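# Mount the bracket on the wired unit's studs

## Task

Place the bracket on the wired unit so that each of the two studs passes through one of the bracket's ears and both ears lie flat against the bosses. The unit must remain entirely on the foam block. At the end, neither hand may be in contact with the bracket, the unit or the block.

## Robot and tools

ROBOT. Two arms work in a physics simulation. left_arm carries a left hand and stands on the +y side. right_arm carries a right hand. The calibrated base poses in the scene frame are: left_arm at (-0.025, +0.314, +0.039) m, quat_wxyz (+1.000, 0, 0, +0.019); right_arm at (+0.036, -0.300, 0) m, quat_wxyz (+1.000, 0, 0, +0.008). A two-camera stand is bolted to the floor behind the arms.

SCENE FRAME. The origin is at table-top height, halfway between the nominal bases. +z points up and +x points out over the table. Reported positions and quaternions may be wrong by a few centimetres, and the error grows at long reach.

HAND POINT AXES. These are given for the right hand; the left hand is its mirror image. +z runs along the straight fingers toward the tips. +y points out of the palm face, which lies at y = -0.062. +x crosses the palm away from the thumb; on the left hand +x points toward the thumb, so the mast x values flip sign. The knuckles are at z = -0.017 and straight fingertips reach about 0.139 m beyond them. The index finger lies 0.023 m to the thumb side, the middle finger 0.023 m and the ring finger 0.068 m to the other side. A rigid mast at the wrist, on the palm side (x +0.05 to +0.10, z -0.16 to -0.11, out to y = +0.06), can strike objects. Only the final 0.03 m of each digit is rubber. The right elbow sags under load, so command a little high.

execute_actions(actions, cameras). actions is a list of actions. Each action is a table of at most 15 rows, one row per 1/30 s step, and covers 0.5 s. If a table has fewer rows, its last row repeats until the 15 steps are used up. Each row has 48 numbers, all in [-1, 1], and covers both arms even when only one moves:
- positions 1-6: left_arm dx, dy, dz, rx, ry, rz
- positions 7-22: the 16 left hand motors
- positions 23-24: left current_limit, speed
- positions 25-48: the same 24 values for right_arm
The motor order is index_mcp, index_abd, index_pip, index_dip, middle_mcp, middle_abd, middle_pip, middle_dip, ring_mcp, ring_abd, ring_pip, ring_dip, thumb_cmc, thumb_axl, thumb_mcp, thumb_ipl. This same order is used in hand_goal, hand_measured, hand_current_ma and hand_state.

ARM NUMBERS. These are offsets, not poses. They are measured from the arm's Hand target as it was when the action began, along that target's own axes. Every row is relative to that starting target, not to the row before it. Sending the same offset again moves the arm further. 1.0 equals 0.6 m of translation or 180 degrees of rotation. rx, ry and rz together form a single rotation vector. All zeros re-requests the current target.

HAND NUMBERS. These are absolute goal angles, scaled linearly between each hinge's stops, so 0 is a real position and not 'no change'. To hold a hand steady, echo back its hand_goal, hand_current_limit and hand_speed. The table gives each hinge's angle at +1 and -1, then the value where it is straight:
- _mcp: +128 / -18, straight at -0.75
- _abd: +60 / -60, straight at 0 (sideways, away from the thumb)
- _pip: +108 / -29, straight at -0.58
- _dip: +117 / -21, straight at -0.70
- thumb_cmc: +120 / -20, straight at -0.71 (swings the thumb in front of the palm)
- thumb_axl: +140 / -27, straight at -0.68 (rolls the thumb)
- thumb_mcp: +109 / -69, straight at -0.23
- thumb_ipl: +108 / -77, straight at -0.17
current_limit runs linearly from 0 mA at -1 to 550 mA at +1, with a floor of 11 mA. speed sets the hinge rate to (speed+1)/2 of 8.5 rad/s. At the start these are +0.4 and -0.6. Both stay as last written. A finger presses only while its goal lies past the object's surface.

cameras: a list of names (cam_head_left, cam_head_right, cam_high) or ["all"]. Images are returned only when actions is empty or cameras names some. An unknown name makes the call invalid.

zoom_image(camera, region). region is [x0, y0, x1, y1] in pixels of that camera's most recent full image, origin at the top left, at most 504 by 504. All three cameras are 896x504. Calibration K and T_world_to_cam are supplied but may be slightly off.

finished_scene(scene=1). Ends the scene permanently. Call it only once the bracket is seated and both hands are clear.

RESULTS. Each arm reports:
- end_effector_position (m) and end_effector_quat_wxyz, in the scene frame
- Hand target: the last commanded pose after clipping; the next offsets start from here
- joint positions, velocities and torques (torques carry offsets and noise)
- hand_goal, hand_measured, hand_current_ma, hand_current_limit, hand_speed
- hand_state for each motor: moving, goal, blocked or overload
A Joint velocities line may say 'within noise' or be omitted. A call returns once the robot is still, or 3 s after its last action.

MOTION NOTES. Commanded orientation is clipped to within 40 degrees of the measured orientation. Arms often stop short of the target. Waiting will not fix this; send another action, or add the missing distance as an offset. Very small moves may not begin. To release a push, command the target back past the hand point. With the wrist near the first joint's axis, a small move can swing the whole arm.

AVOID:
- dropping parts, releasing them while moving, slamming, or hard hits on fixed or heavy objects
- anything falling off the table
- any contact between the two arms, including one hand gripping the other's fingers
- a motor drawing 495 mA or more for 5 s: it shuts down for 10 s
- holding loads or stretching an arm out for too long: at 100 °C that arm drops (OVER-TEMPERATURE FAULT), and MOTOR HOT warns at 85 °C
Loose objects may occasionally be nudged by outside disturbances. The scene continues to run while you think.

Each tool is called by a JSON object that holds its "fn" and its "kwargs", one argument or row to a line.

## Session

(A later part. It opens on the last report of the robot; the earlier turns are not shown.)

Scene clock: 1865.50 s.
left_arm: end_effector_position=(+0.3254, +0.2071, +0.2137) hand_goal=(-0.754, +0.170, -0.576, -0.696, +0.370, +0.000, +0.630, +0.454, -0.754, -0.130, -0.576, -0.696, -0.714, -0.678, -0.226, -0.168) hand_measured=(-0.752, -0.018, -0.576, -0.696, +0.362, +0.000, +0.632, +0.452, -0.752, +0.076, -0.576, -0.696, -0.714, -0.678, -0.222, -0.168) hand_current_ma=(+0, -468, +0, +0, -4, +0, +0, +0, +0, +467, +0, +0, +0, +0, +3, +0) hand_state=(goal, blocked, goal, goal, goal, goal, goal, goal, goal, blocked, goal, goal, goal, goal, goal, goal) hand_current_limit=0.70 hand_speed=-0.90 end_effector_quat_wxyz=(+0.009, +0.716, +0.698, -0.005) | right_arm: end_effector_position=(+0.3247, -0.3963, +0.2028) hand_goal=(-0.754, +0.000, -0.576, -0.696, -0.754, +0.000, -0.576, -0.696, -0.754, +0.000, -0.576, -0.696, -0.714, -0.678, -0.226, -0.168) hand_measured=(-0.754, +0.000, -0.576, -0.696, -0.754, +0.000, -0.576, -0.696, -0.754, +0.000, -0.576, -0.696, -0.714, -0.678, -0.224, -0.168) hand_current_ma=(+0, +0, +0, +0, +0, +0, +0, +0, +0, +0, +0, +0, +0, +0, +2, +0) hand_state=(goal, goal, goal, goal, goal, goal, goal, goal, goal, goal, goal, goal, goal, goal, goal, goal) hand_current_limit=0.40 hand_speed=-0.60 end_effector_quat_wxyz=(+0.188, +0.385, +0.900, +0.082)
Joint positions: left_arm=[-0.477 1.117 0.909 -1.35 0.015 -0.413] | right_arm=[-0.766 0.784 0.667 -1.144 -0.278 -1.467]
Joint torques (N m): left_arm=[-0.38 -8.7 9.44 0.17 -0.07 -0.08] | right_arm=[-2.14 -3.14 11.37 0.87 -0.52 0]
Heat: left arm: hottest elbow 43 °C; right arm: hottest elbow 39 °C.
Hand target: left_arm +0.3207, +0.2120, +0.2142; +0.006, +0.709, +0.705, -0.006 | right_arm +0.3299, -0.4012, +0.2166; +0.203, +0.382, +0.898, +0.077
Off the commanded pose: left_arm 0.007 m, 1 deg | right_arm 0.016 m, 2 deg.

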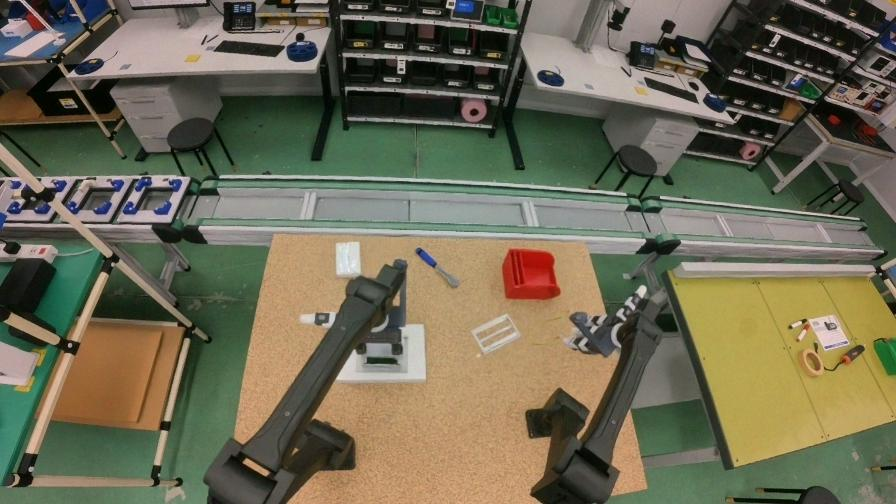

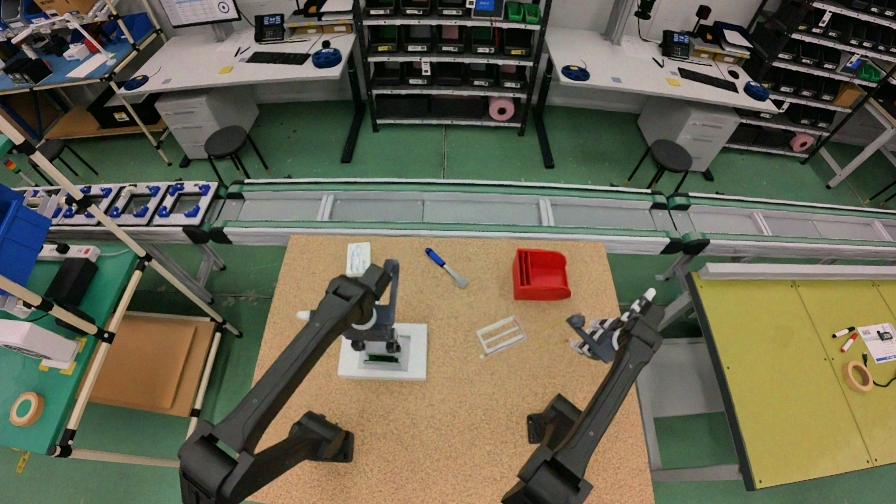

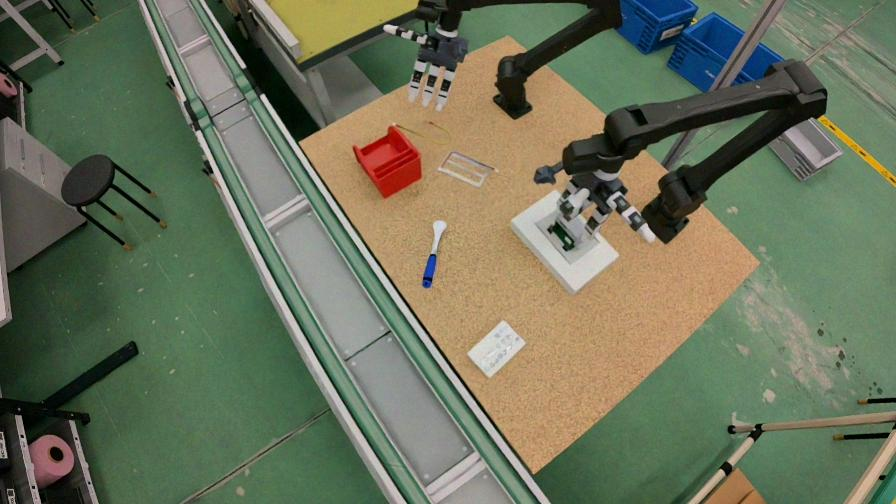

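{"fn": "zoom_image", "kwargs": {
  "camera": "cam_high",
  "region": [555, 215, 590, 250]
}}

{"fn": "zoom_image", "kwargs": {
  "camera": "cam_head_left",
  "region": [362, 340, 402, 370]
}}

{"fn": "zoom_image", "kwargs": {
  "camera": "cam_head_right",
  "region": [360, 335, 410, 375]
}}

Scaled by 14.400 from the camera's 896x504 image, which has a finer 1280x720 frame.

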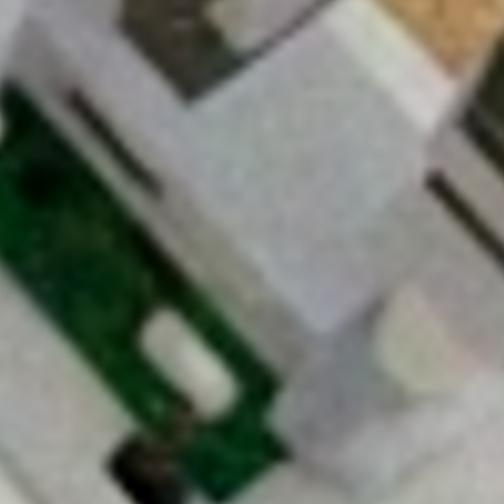

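Scaled by 12.600 from the camera's 896x504 image, which has a finer 1280x720 frame.

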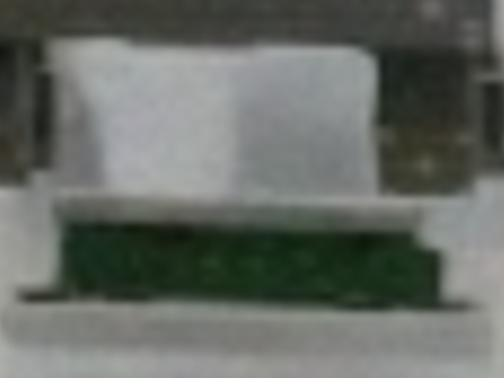

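Scaled by 10.080 from the camera's 896x504 image, which has a finer 1280x720 frame.

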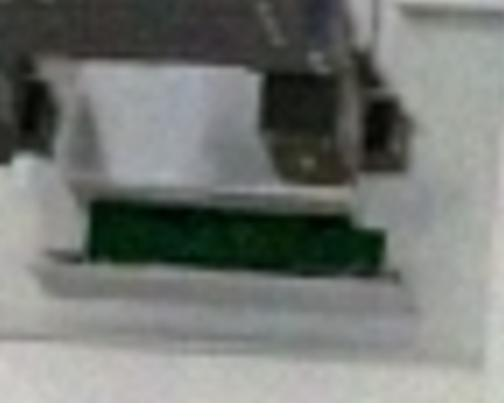

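{"fn": "zoom_image", "kwargs": {
  "camera": "cam_high",
  "region": [545, 203, 567, 225]
}}

{"fn": "zoom_image", "kwargs": {
  "camera": "cam_high",
  "region": [573, 233, 593, 253]
}}

Scaled by 22.909 from the camera's 896x504 image, which has a finer 1280x720 frame.

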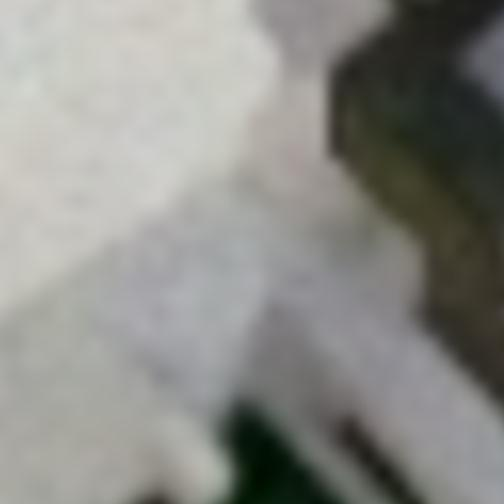

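Scaled by 25.200 from the camera's 896x504 image, which has a finer 1280x720 frame.

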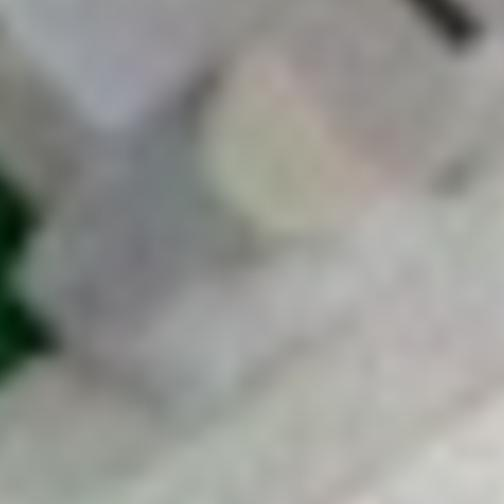

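{"fn": "execute_actions", "kwargs": {
  "actions": [
    [[0,0.002,0.008,0,0,0,-0.754,0.17,-0.576,-0.696,0.37,0,0.63,0.454,-0.754,-0.13,-0.576,-0.696,-0.714,-0.678,-0.226,-0.168,0.7,-0.9,0,0,0,0,0,0,-0.754,0,-0.576,-0.696,-0.754,0,-0.576,-0.696,-0.754,0,-0.576,-0.696,-0.714,-0.678,-0.226,-0.168,0.4,-0.6],[0,0.003,0.016,0,0,0,-0.754,0.17,-0.576,-0.696,0.37,0,0.63,0.454,-0.754,-0.13,-0.576,-0.696,-0.714,-0.678,-0.226,-0.168,0.7,-0.9,0,0,0,0,0,0,-0.754,0,-0.576,-0.696,-0.754,0,-0.576,-0.696,-0.754,0,-0.576,-0.696,-0.714,-0.678,-0.226,-0.168,0.4,-0.6]]
  ],
  "cameras": ["all"]
}}

{"fn": "zoom_image", "kwargs": {
  "camera": "cam_high",
  "region": [573, 233, 593, 253]
}}

{"fn": "zoom_image", "kwargs": {
  "camera": "cam_high",
  "region": [550, 210, 590, 250]
}}

{"fn": "zoom_image", "kwargs": {
  "camera": "cam_head_left",
  "region": [362, 340, 402, 370]
}}

Scene clock: 1905.87 s.
left_arm: end_effector_position=(+0.3246, +0.2074, +0.2117) hand_goal=(-0.754, +0.170, -0.576, -0.696, +0.370, +0.000, +0.630, +0.454, -0.754, -0.130, -0.576, -0.696, -0.714, -0.678, -0.226, -0.168) hand_measured=(-0.752, -0.018, -0.576, -0.696, +0.362, +0.000, +0.632, +0.452, -0.752, +0.076, -0.576, -0.696, -0.714, -0.678, -0.222, -0.168) hand_current_ma=(+0, -468, +0, +0, -4, +0, +0, +0, +0, +467, +0, +0, +0, +0, +3, +0) hand_state=(goal, blocked, goal, goal, goal, goal, goal, goal, goal, blocked, goal, goal, goal, goal, goal, goal) hand_current_limit=0.70 hand_speed=-0.90 end_effector_quat_wxyz=(+0.008, +0.716, +0.698, -0.005) | right_arm: end_effector_position=(+0.3247, -0.3963, +0.2028) hand_goal=(-0.754, +0.000, -0.576, -0.696, -0.754, +0.000, -0.576, -0.696, -0.754, +0.000, -0.576, -0.696, -0.714, -0.678, -0.226, -0.168) hand_measured=(-0.754, +0.000, -0.576, -0.696, -0.754, +0.000, -0.576, -0.696, -0.754, +0.000, -0.576, -0.696, -0.714, -0.678, -0.224, -0.168) hand_current_ma=(+0, +0, +0, +0, +0, +0, +0, +0, +0, +0, +0, +0, +0, +0, +2, +0) hand_state=(goal, goal, goal, goal, goal, goal, goal, goal, goal, goal, goal, goal, goal, goal, goal, goal) hand_current_limit=0.40 hand_speed=-0.60 end_effector_quat_wxyz=(+0.188, +0.385, +0.900, +0.082)
Joint positions: left_arm=[-0.477 1.117 0.904 -1.346 0.016 -0.413] | right_arm=[-0.766 0.784 0.667 -1.144 -0.278 -1.467]
Joint torques (N m): left_arm=[-0.15 -8 8.36 0.99 -0.09 -0.04] | right_arm=[-2.02 -3.14 11.37 0.87 -0.52 0]
Heat: left arm: hottest elbow 43 °C; right arm: hottest elbow 39 °C.
Hand target: left_arm +0.3225, +0.2119, +0.2047; +0.006, +0.709, +0.705, -0.006 | right_arm +0.3299, -0.4012, +0.2166; +0.203, +0.382, +0.898, +0.077
Off the commanded pose: left_arm 0.009 m, 1 deg | right_arm 0.016 m, 2 deg.

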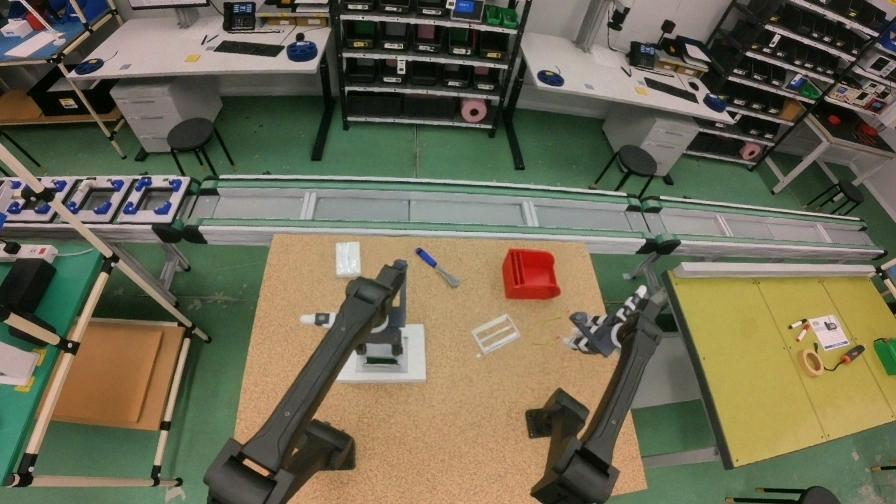

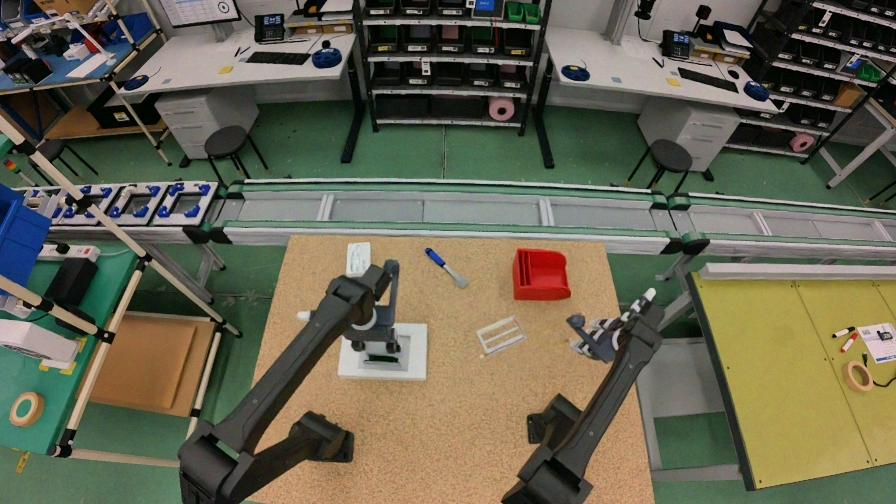

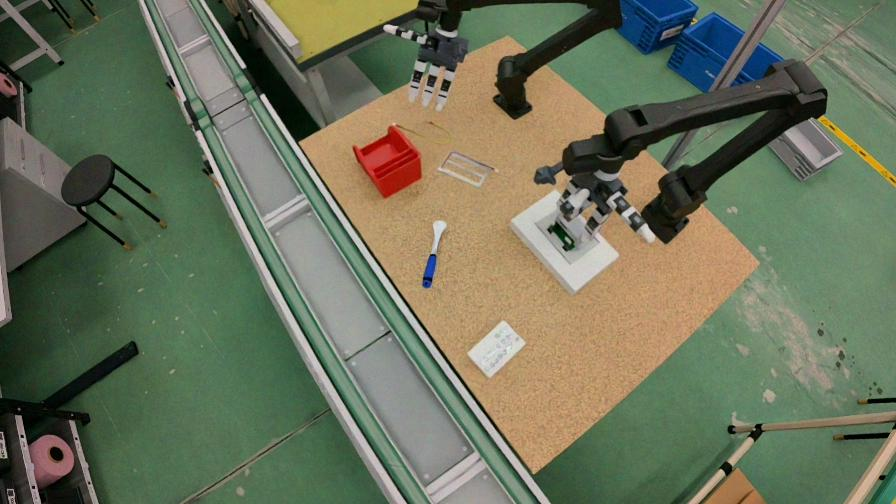

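Scaled by 25.200 from the camera's 896x504 image, which has a finer 1280x720 frame.

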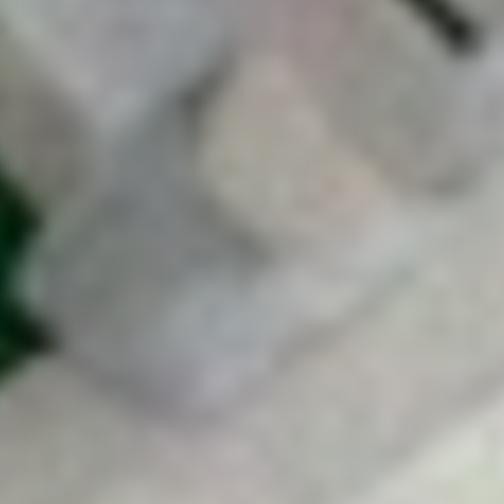

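Scaled by 12.600 from the camera's 896x504 image, which has a finer 1280x720 frame.

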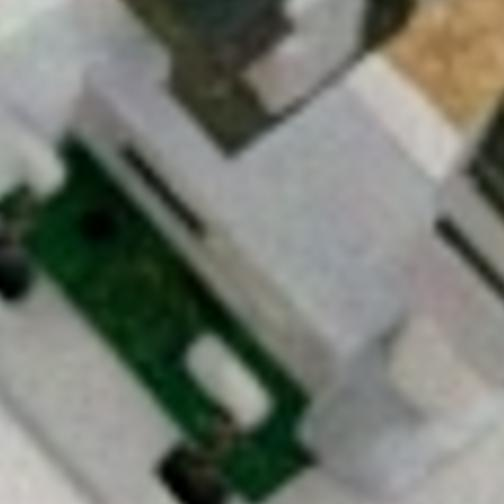

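Scaled by 12.600 from the camera's 896x504 image, which has a finer 1280x720 frame.

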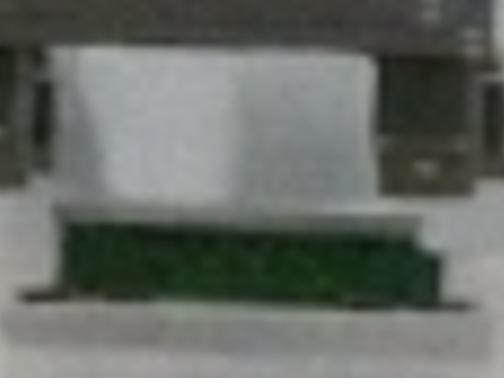

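{"fn": "zoom_image", "kwargs": {
  "camera": "cam_high",
  "region": [540, 200, 570, 230]
}}

{"fn": "zoom_image", "kwargs": {
  "camera": "cam_head_right",
  "region": [360, 335, 410, 375]
}}

Scaled by 16.800 from the camera's 896x504 image, which has a finer 1280x720 frame.

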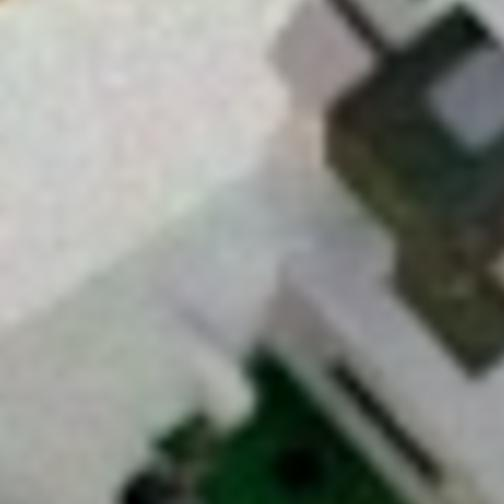

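Scaled by 10.080 from the camera's 896x504 image, which has a finer 1280x720 frame.

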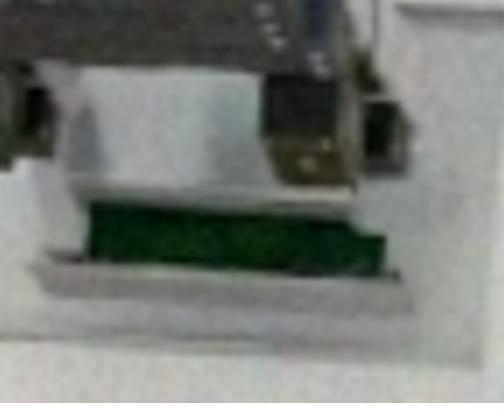

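{"fn": "execute_actions", "kwargs": {
  "actions": [
    [[0,0,-0.01,0,0,0,-0.754,0.17,-0.576,-0.696,0.37,0,0.63,0.454,-0.754,-0.13,-0.576,-0.696,-0.714,-0.678,-0.226,-0.168,0.7,-0.9,0,0,0,0,0,0,-0.754,0,-0.576,-0.696,-0.754,0,-0.576,-0.696,-0.754,0,-0.576,-0.696,-0.714,-0.678,-0.226,-0.168,0.4,-0.6],[-0.008,0,-0.018,0,0,0,-0.754,0.17,-0.576,-0.696,0.37,0,0.63,0.454,-0.754,-0.13,-0.576,-0.696,-0.714,-0.678,-0.226,-0.168,0.7,-0.9,0,0,0,0,0,0,-0.754,0,-0.576,-0.696,-0.754,0,-0.576,-0.696,-0.754,0,-0.576,-0.696,-0.714,-0.678,-0.226,-0.168,0.4,-0.6],[-0.018,0.001,-0.018,0,0,0,-0.754,0.17,-0.576,-0.696,0.37,0,0.63,0.454,-0.754,-0.13,-0.576,-0.696,-0.714,-0.678,-0.226,-0.168,0.7,-0.9,0,0,0,0,0,0,-0.754,0,-0.576,-0.696,-0.754,0,-0.576,-0.696,-0.754,0,-0.576,-0.696,-0.714,-0.678,-0.226,-0.168,0.4,-0.6]]
  ],
  "cameras": ["cam_high","cam_head_left"]
}}

{"fn": "zoom_image", "kwargs": {
  "camera": "cam_high",
  "region": [545, 205, 590, 250]
}}

{"fn": "zoom_image", "kwargs": {
  "camera": "cam_high",
  "region": [571, 230, 593, 252]
}}

{"fn": "zoom_image", "kwargs": {
  "camera": "cam_head_left",
  "region": [362, 340, 402, 370]
}}

Scene clock: 1926.90 s.
left_arm: end_effector_position=(+0.3224, +0.2053, +0.2115) hand_goal=(-0.754, +0.170, -0.576, -0.696, +0.370, +0.000, +0.630, +0.454, -0.754, -0.130, -0.576, -0.696, -0.714, -0.678, -0.226, -0.168) hand_measured=(-0.750, -0.018, -0.574, -0.696, +0.362, +0.000, +0.632, +0.452, -0.752, +0.076, -0.576, -0.696, -0.714, -0.678, -0.222, -0.168) hand_current_ma=(+1, -468, +0, +0, -4, +0, +0, +0, +0, +467, +0, +0, +0, +0, +3, +0) hand_state=(goal, blocked, goal, goal, goal, goal, goal, goal, goal, blocked, goal, goal, goal, goal, goal, goal) hand_current_limit=0.70 hand_speed=-0.90 end_effector_quat_wxyz=(+0.008, +0.711, +0.703, -0.005) | right_arm: end_effector_position=(+0.3247, -0.3963, +0.2028) hand_goal=(-0.754, +0.000, -0.576, -0.696, -0.754, +0.000, -0.576, -0.696, -0.754, +0.000, -0.576, -0.696, -0.714, -0.678, -0.226, -0.168) hand_measured=(-0.754, +0.000, -0.576, -0.696, -0.754, +0.000, -0.576, -0.696, -0.754, +0.000, -0.576, -0.696, -0.714, -0.678, -0.224, -0.168) hand_current_ma=(+0, +0, +0, +0, +0, +0, +0, +0, +0, +0, +0, +0, +0, +0, +2, +0) hand_state=(goal, goal, goal, goal, goal, goal, goal, goal, goal, goal, goal, goal, goal, goal, goal, goal) hand_current_limit=0.40 hand_speed=-0.60 end_effector_quat_wxyz=(+0.188, +0.385, +0.900, +0.082)
Joint positions: left_arm=[-0.49 1.117 0.904 -1.347 0.015 -0.441] | right_arm=[-0.766 0.784 0.667 -1.144 -0.278 -1.467]
Joint torques (N m): left_arm=[-1.67 -7.12 11.44 0.17 -0.08 -0.09] | right_arm=[-2.08 -3.14 11.38 0.87 -0.52 -0.01]
Heat: left arm: hottest elbow 43 °C; right arm: hottest elbow 39 °C.
Hand target: left_arm +0.3230, +0.2013, +0.2157; +0.006, +0.709, +0.705, -0.006 | right_arm +0.3299, -0.4012, +0.2166; +0.203, +0.382, +0.898, +0.077
Off the commanded pose: left_arm 0.006 m, 0 deg | right_arm 0.016 m, 2 deg.
Images, in order (width x height): cam_head_left 896x504, cam_high 896x504.

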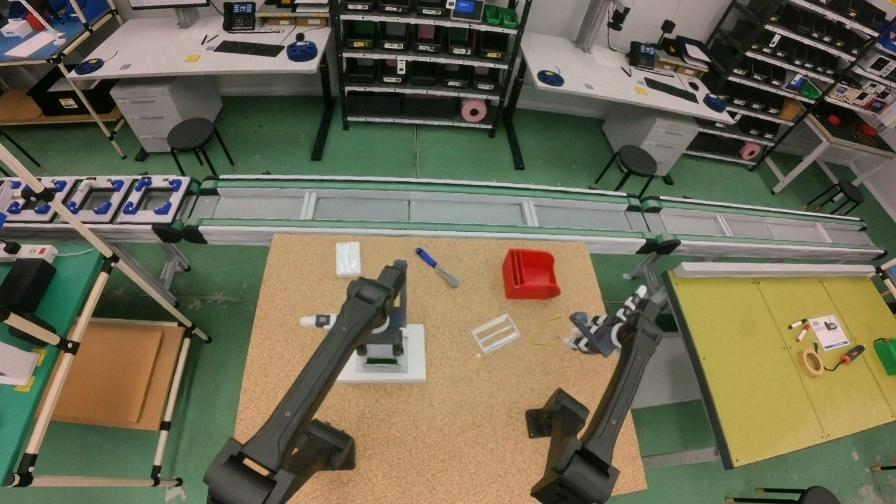

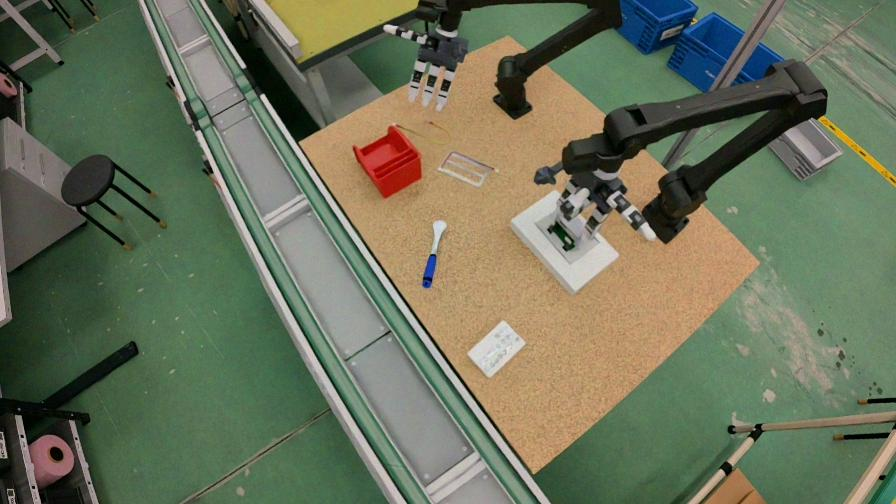

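Scaled by 11.200 from the camera's 896x504 image, which has a finer 1280x720 frame.

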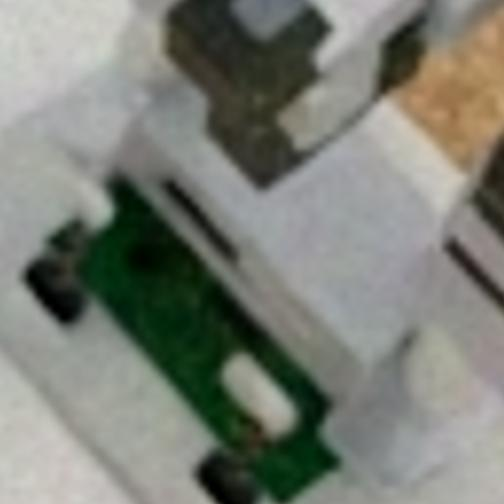

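Scaled by 22.909 from the camera's 896x504 image, which has a finer 1280x720 frame.

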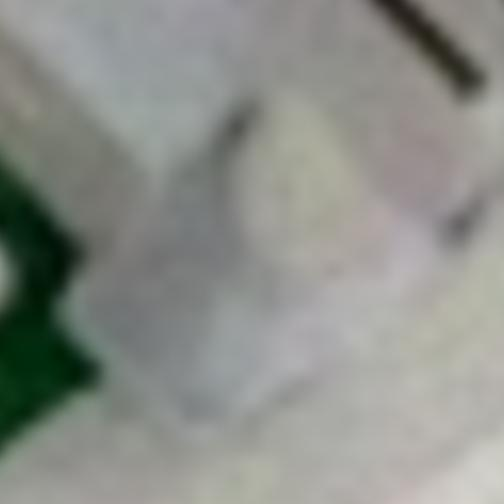

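Scaled by 12.600 from the camera's 896x504 image, which has a finer 1280x720 frame.

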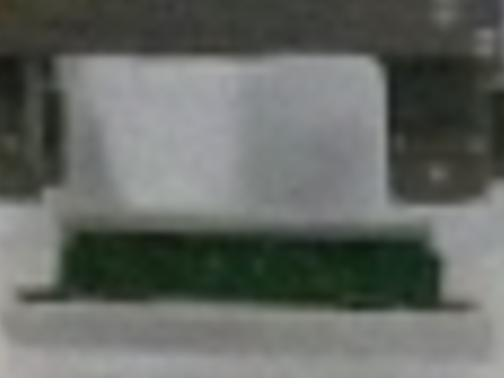

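{"fn": "execute_actions", "kwargs": {
  "actions": [
    [[0,0.002,0.008,0,0,0,-0.754,0.17,-0.576,-0.696,0.37,0,0.63,0.454,-0.754,-0.13,-0.576,-0.696,-0.714,-0.678,-0.226,-0.168,0.7,-0.9,0,0,0,0,0,0,-0.754,0,-0.576,-0.696,-0.754,0,-0.576,-0.696,-0.754,0,-0.576,-0.696,-0.714,-0.678,-0.226,-0.168,0.4,-0.6],[0,0.0035,0.02,0,0,0,-0.754,0.17,-0.576,-0.696,0.37,0,0.63,0.454,-0.754,-0.13,-0.576,-0.696,-0.714,-0.678,-0.226,-0.168,0.7,-0.9,0,0,0,0,0,0,-0.754,0,-0.576,-0.696,-0.754,0,-0.576,-0.696,-0.754,0,-0.576,-0.696,-0.714,-0.678,-0.226,-0.168,0.4,-0.6]]
  ],
  "cameras": ["all"]
}}

{"fn": "zoom_image", "kwargs": {
  "camera": "cam_high",
  "region": [545, 205, 590, 250]
}}

{"fn": "zoom_image", "kwargs": {
  "camera": "cam_high",
  "region": [571, 230, 593, 252]
}}

{"fn": "zoom_image", "kwargs": {
  "camera": "cam_head_left",
  "region": [362, 340, 402, 370]
}}

Scene clock: 1935.33 s.
left_arm: end_effector_position=(+0.3245, +0.2043, +0.2071) hand_goal=(-0.754, +0.170, -0.576, -0.696, +0.370, +0.000, +0.630, +0.454, -0.754, -0.130, -0.576, -0.696, -0.714, -0.678, -0.226, -0.168) hand_measured=(-0.750, -0.018, -0.574, -0.696, +0.362, +0.000, +0.632, +0.452, -0.752, +0.076, -0.576, -0.696, -0.714, -0.678, -0.222, -0.168) hand_current_ma=(+1, -468, +0, +0, -4, +0, +0, +0, +0, +467, +0, +0, +0, +0, +3, +0) hand_state=(goal, blocked, goal, goal, goal, goal, goal, goal, goal, blocked, goal, goal, goal, goal, goal, goal) hand_current_limit=0.70 hand_speed=-0.90 end_effector_quat_wxyz=(+0.004, +0.711, +0.703, -0.007) | right_arm: end_effector_position=(+0.3247, -0.3963, +0.2028) hand_goal=(-0.754, +0.000, -0.576, -0.696, -0.754, +0.000, -0.576, -0.696, -0.754, +0.000, -0.576, -0.696, -0.714, -0.678, -0.226, -0.168) hand_measured=(-0.754, +0.000, -0.576, -0.696, -0.754, +0.000, -0.576, -0.696, -0.754, +0.000, -0.576, -0.696, -0.714, -0.678, -0.224, -0.168) hand_current_ma=(+0, +0, +0, +0, +0, +0, +0, +0, +0, +0, +0, +0, +0, +0, +2, +0) hand_state=(goal, goal, goal, goal, goal, goal, goal, goal, goal, goal, goal, goal, goal, goal, goal, goal) hand_current_limit=0.40 hand_speed=-0.60 end_effector_quat_wxyz=(+0.188, +0.385, +0.900, +0.082)
Joint positions: left_arm=[-0.49 1.132 0.904 -1.34 0.015 -0.441] | right_arm=[-0.766 0.784 0.667 -1.144 -0.278 -1.467]
Joint torques (N m): left_arm=[-1.49 -7.3 9.44 1.06 -0.07 -0.06] | right_arm=[-2.08 -3.19 11.37 0.9 -0.53 0]
Heat: left arm: hottest elbow 43 °C; right arm: hottest elbow 39 °C.
Hand target: left_arm +0.3251, +0.2010, +0.2037; +0.006, +0.709, +0.705, -0.006 | right_arm +0.3299, -0.4012, +0.2166; +0.203, +0.382, +0.898, +0.077
Off the commanded pose: left_arm 0.005 m, 0 deg | right_arm 0.016 m, 2 deg.

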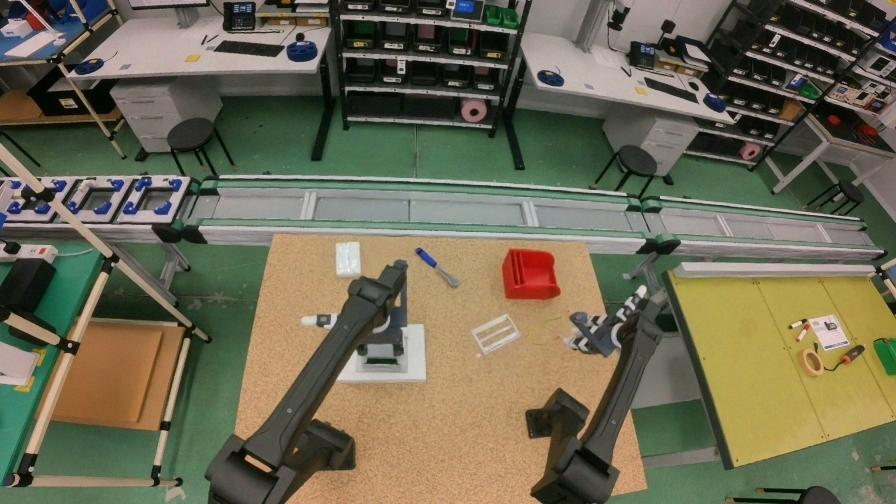

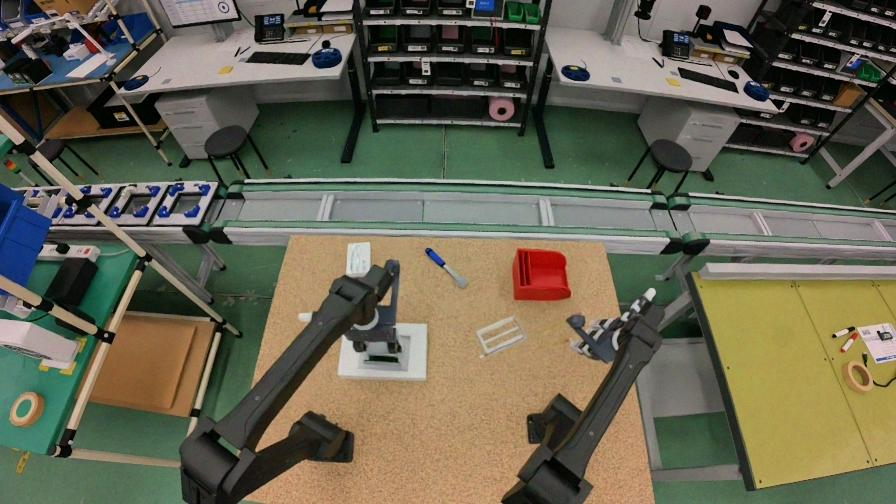

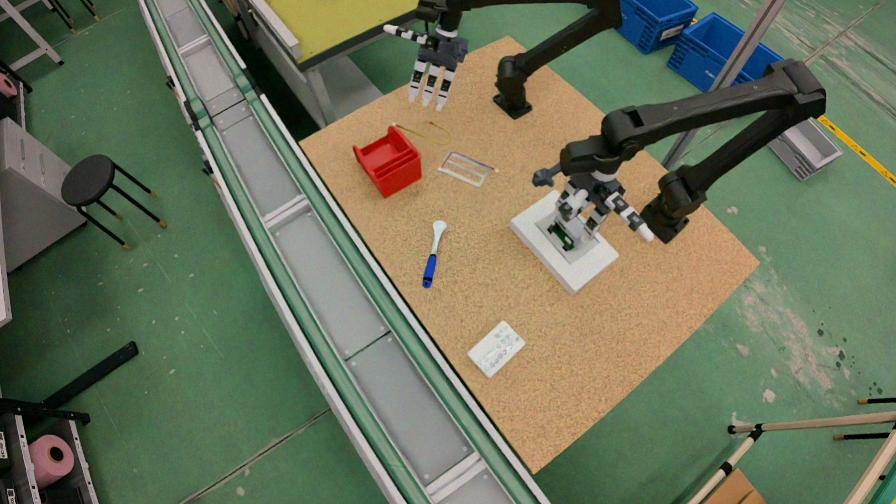

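Scaled by 11.200 from the camera's 896x504 image, which has a finer 1280x720 frame.

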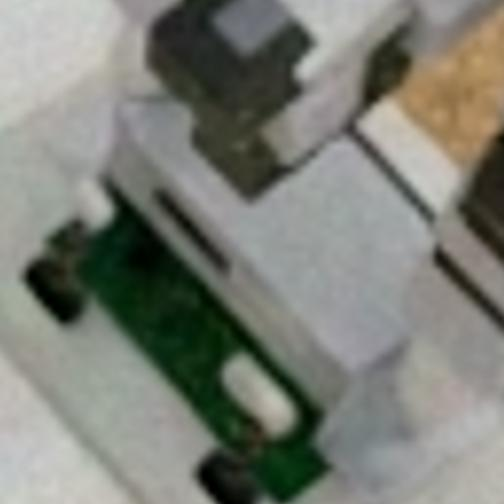

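Scaled by 22.909 from the camera's 896x504 image, which has a finer 1280x720 frame.

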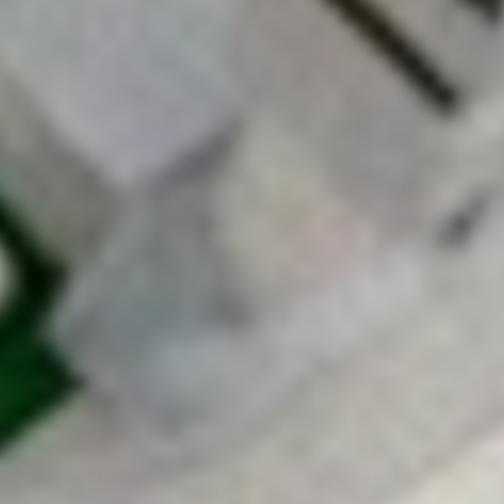

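Scaled by 12.600 from the camera's 896x504 image, which has a finer 1280x720 frame.

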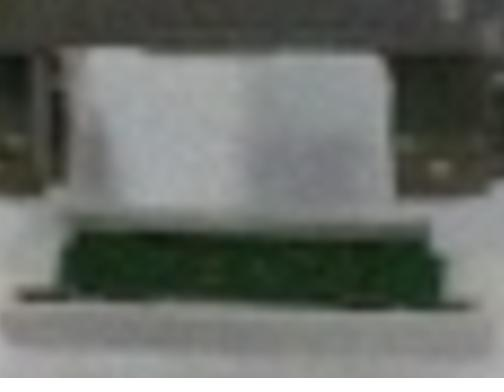

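{"fn": "execute_actions", "kwargs": {
  "actions": [
    [[0,0,0.005,0,0,0,-0.754,0.17,-0.576,-0.696,0.37,0,0.63,0.454,-0.754,-0.13,-0.576,-0.696,-0.714,-0.678,-0.226,-0.168,0.7,-0.9,0,0,0,0,0,0,-0.754,0,-0.576,-0.696,-0.754,0,-0.576,-0.696,-0.754,0,-0.576,-0.696,-0.714,-0.678,-0.226,-0.168,0.4,-0.6],[0,0,0.01,0,0,0,-0.754,0.17,-0.576,-0.696,0.37,0,0.63,0.454,-0.754,-0.13,-0.576,-0.696,-0.714,-0.678,-0.226,-0.168,0.7,-0.9,0,0,0,0,0,0,-0.754,0,-0.576,-0.696,-0.754,0,-0.576,-0.696,-0.754,0,-0.576,-0.696,-0.714,-0.678,-0.226,-0.168,0.4,-0.6]]
  ],
  "cameras": ["all"]
}}

{"fn": "zoom_image", "kwargs": {
  "camera": "cam_high",
  "region": [545, 205, 590, 250]
}}

{"fn": "zoom_image", "kwargs": {
  "camera": "cam_high",
  "region": [571, 230, 593, 252]
}}

{"fn": "zoom_image", "kwargs": {
  "camera": "cam_head_left",
  "region": [362, 340, 402, 370]
}}

Scene clock: 1943.60 s.
left_arm: end_effector_position=(+0.3252, +0.2042, +0.2029) hand_goal=(-0.754, +0.170, -0.576, -0.696, +0.370, +0.000, +0.630, +0.454, -0.754, -0.130, -0.576, -0.696, -0.714, -0.678, -0.226, -0.168) hand_measured=(-0.752, -0.018, -0.574, -0.696, +0.362, +0.000, +0.632, +0.452, -0.754, +0.076, -0.576, -0.696, -0.714, -0.678, -0.222, -0.168) hand_current_ma=(+1, -468, +0, +0, -4, +0, +0, +0, +0, +467, +0, +0, +0, +0, +3, +0) hand_state=(goal, blocked, goal, goal, goal, goal, goal, goal, goal, blocked, goal, goal, goal, goal, goal, goal) hand_current_limit=0.70 hand_speed=-0.90 end_effector_quat_wxyz=(+0.005, +0.711, +0.703, -0.005) | right_arm: end_effector_position=(+0.3247, -0.3963, +0.2028) hand_goal=(-0.754, +0.000, -0.576, -0.696, -0.754, +0.000, -0.576, -0.696, -0.754, +0.000, -0.576, -0.696, -0.714, -0.678, -0.226, -0.168) hand_measured=(-0.754, +0.000, -0.576, -0.696, -0.754, +0.000, -0.576, -0.696, -0.754, +0.000, -0.576, -0.696, -0.714, -0.678, -0.224, -0.168) hand_current_ma=(+0, +0, +0, +0, +0, +0, +0, +0, +0, +0, +0, +0, +0, +0, +2, +0) hand_state=(goal, goal, goal, goal, goal, goal, goal, goal, goal, goal, goal, goal, goal, goal, goal, goal) hand_current_limit=0.40 hand_speed=-0.60 end_effector_quat_wxyz=(+0.188, +0.385, +0.900, +0.082)
Joint positions: left_arm=[-0.49 1.135 0.894 -1.324 0.014 -0.441] | right_arm=[-0.766 0.784 0.667 -1.144 -0.278 -1.467]
Joint torques (N m): left_arm=[-1.49 -7.24 9.11 1.14 -0.04 -0.06] | right_arm=[-2.08 -3.19 11.37 0.87 -0.51 0]
Heat: left arm: hottest elbow 43 °C; right arm: hottest elbow 39 °C.
Hand target: left_arm +0.3252, +0.2010, +0.1977; +0.006, +0.709, +0.705, -0.006 | right_arm +0.3299, -0.4012, +0.2166; +0.203, +0.382, +0.898, +0.077
Off the commanded pose: left_arm 0.006 m, 0 deg | right_arm 0.016 m, 2 deg.

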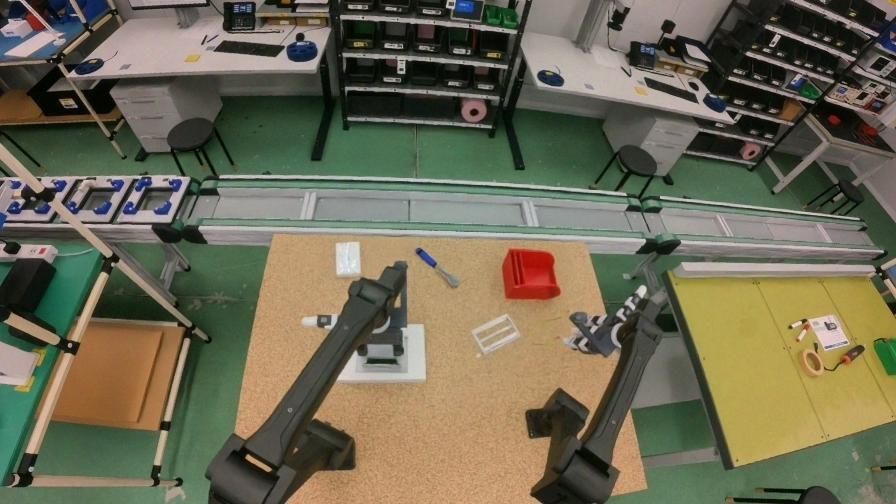

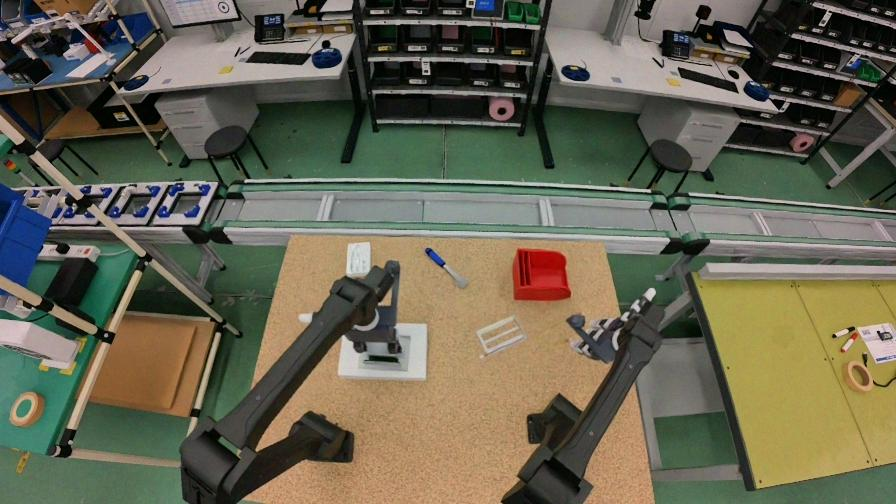

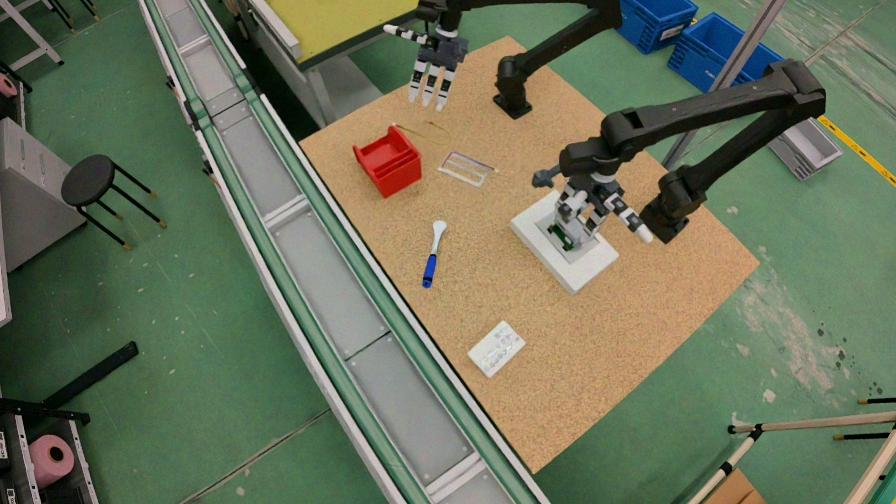

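Scaled by 11.200 from the camera's 896x504 image, which has a finer 1280x720 frame.

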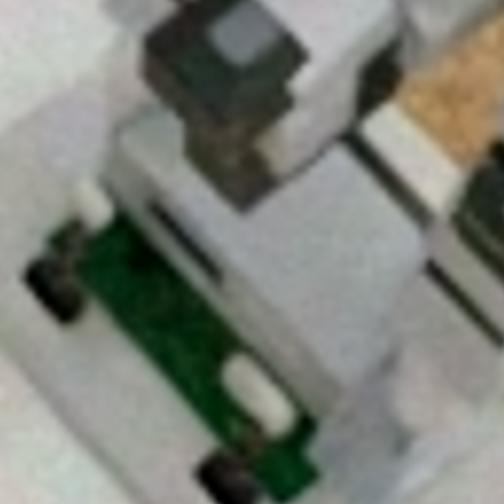

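Scaled by 22.909 from the camera's 896x504 image, which has a finer 1280x720 frame.

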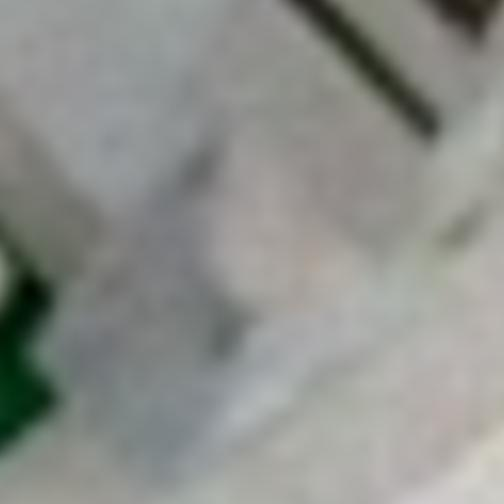

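Scaled by 12.600 from the camera's 896x504 image, which has a finer 1280x720 frame.

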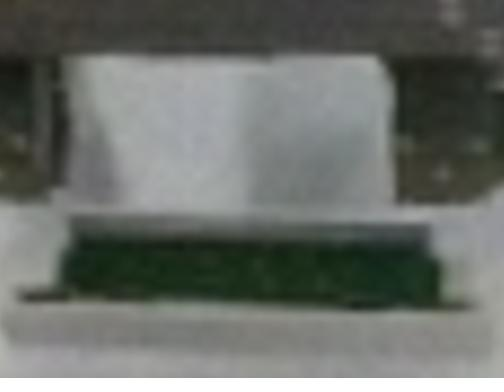

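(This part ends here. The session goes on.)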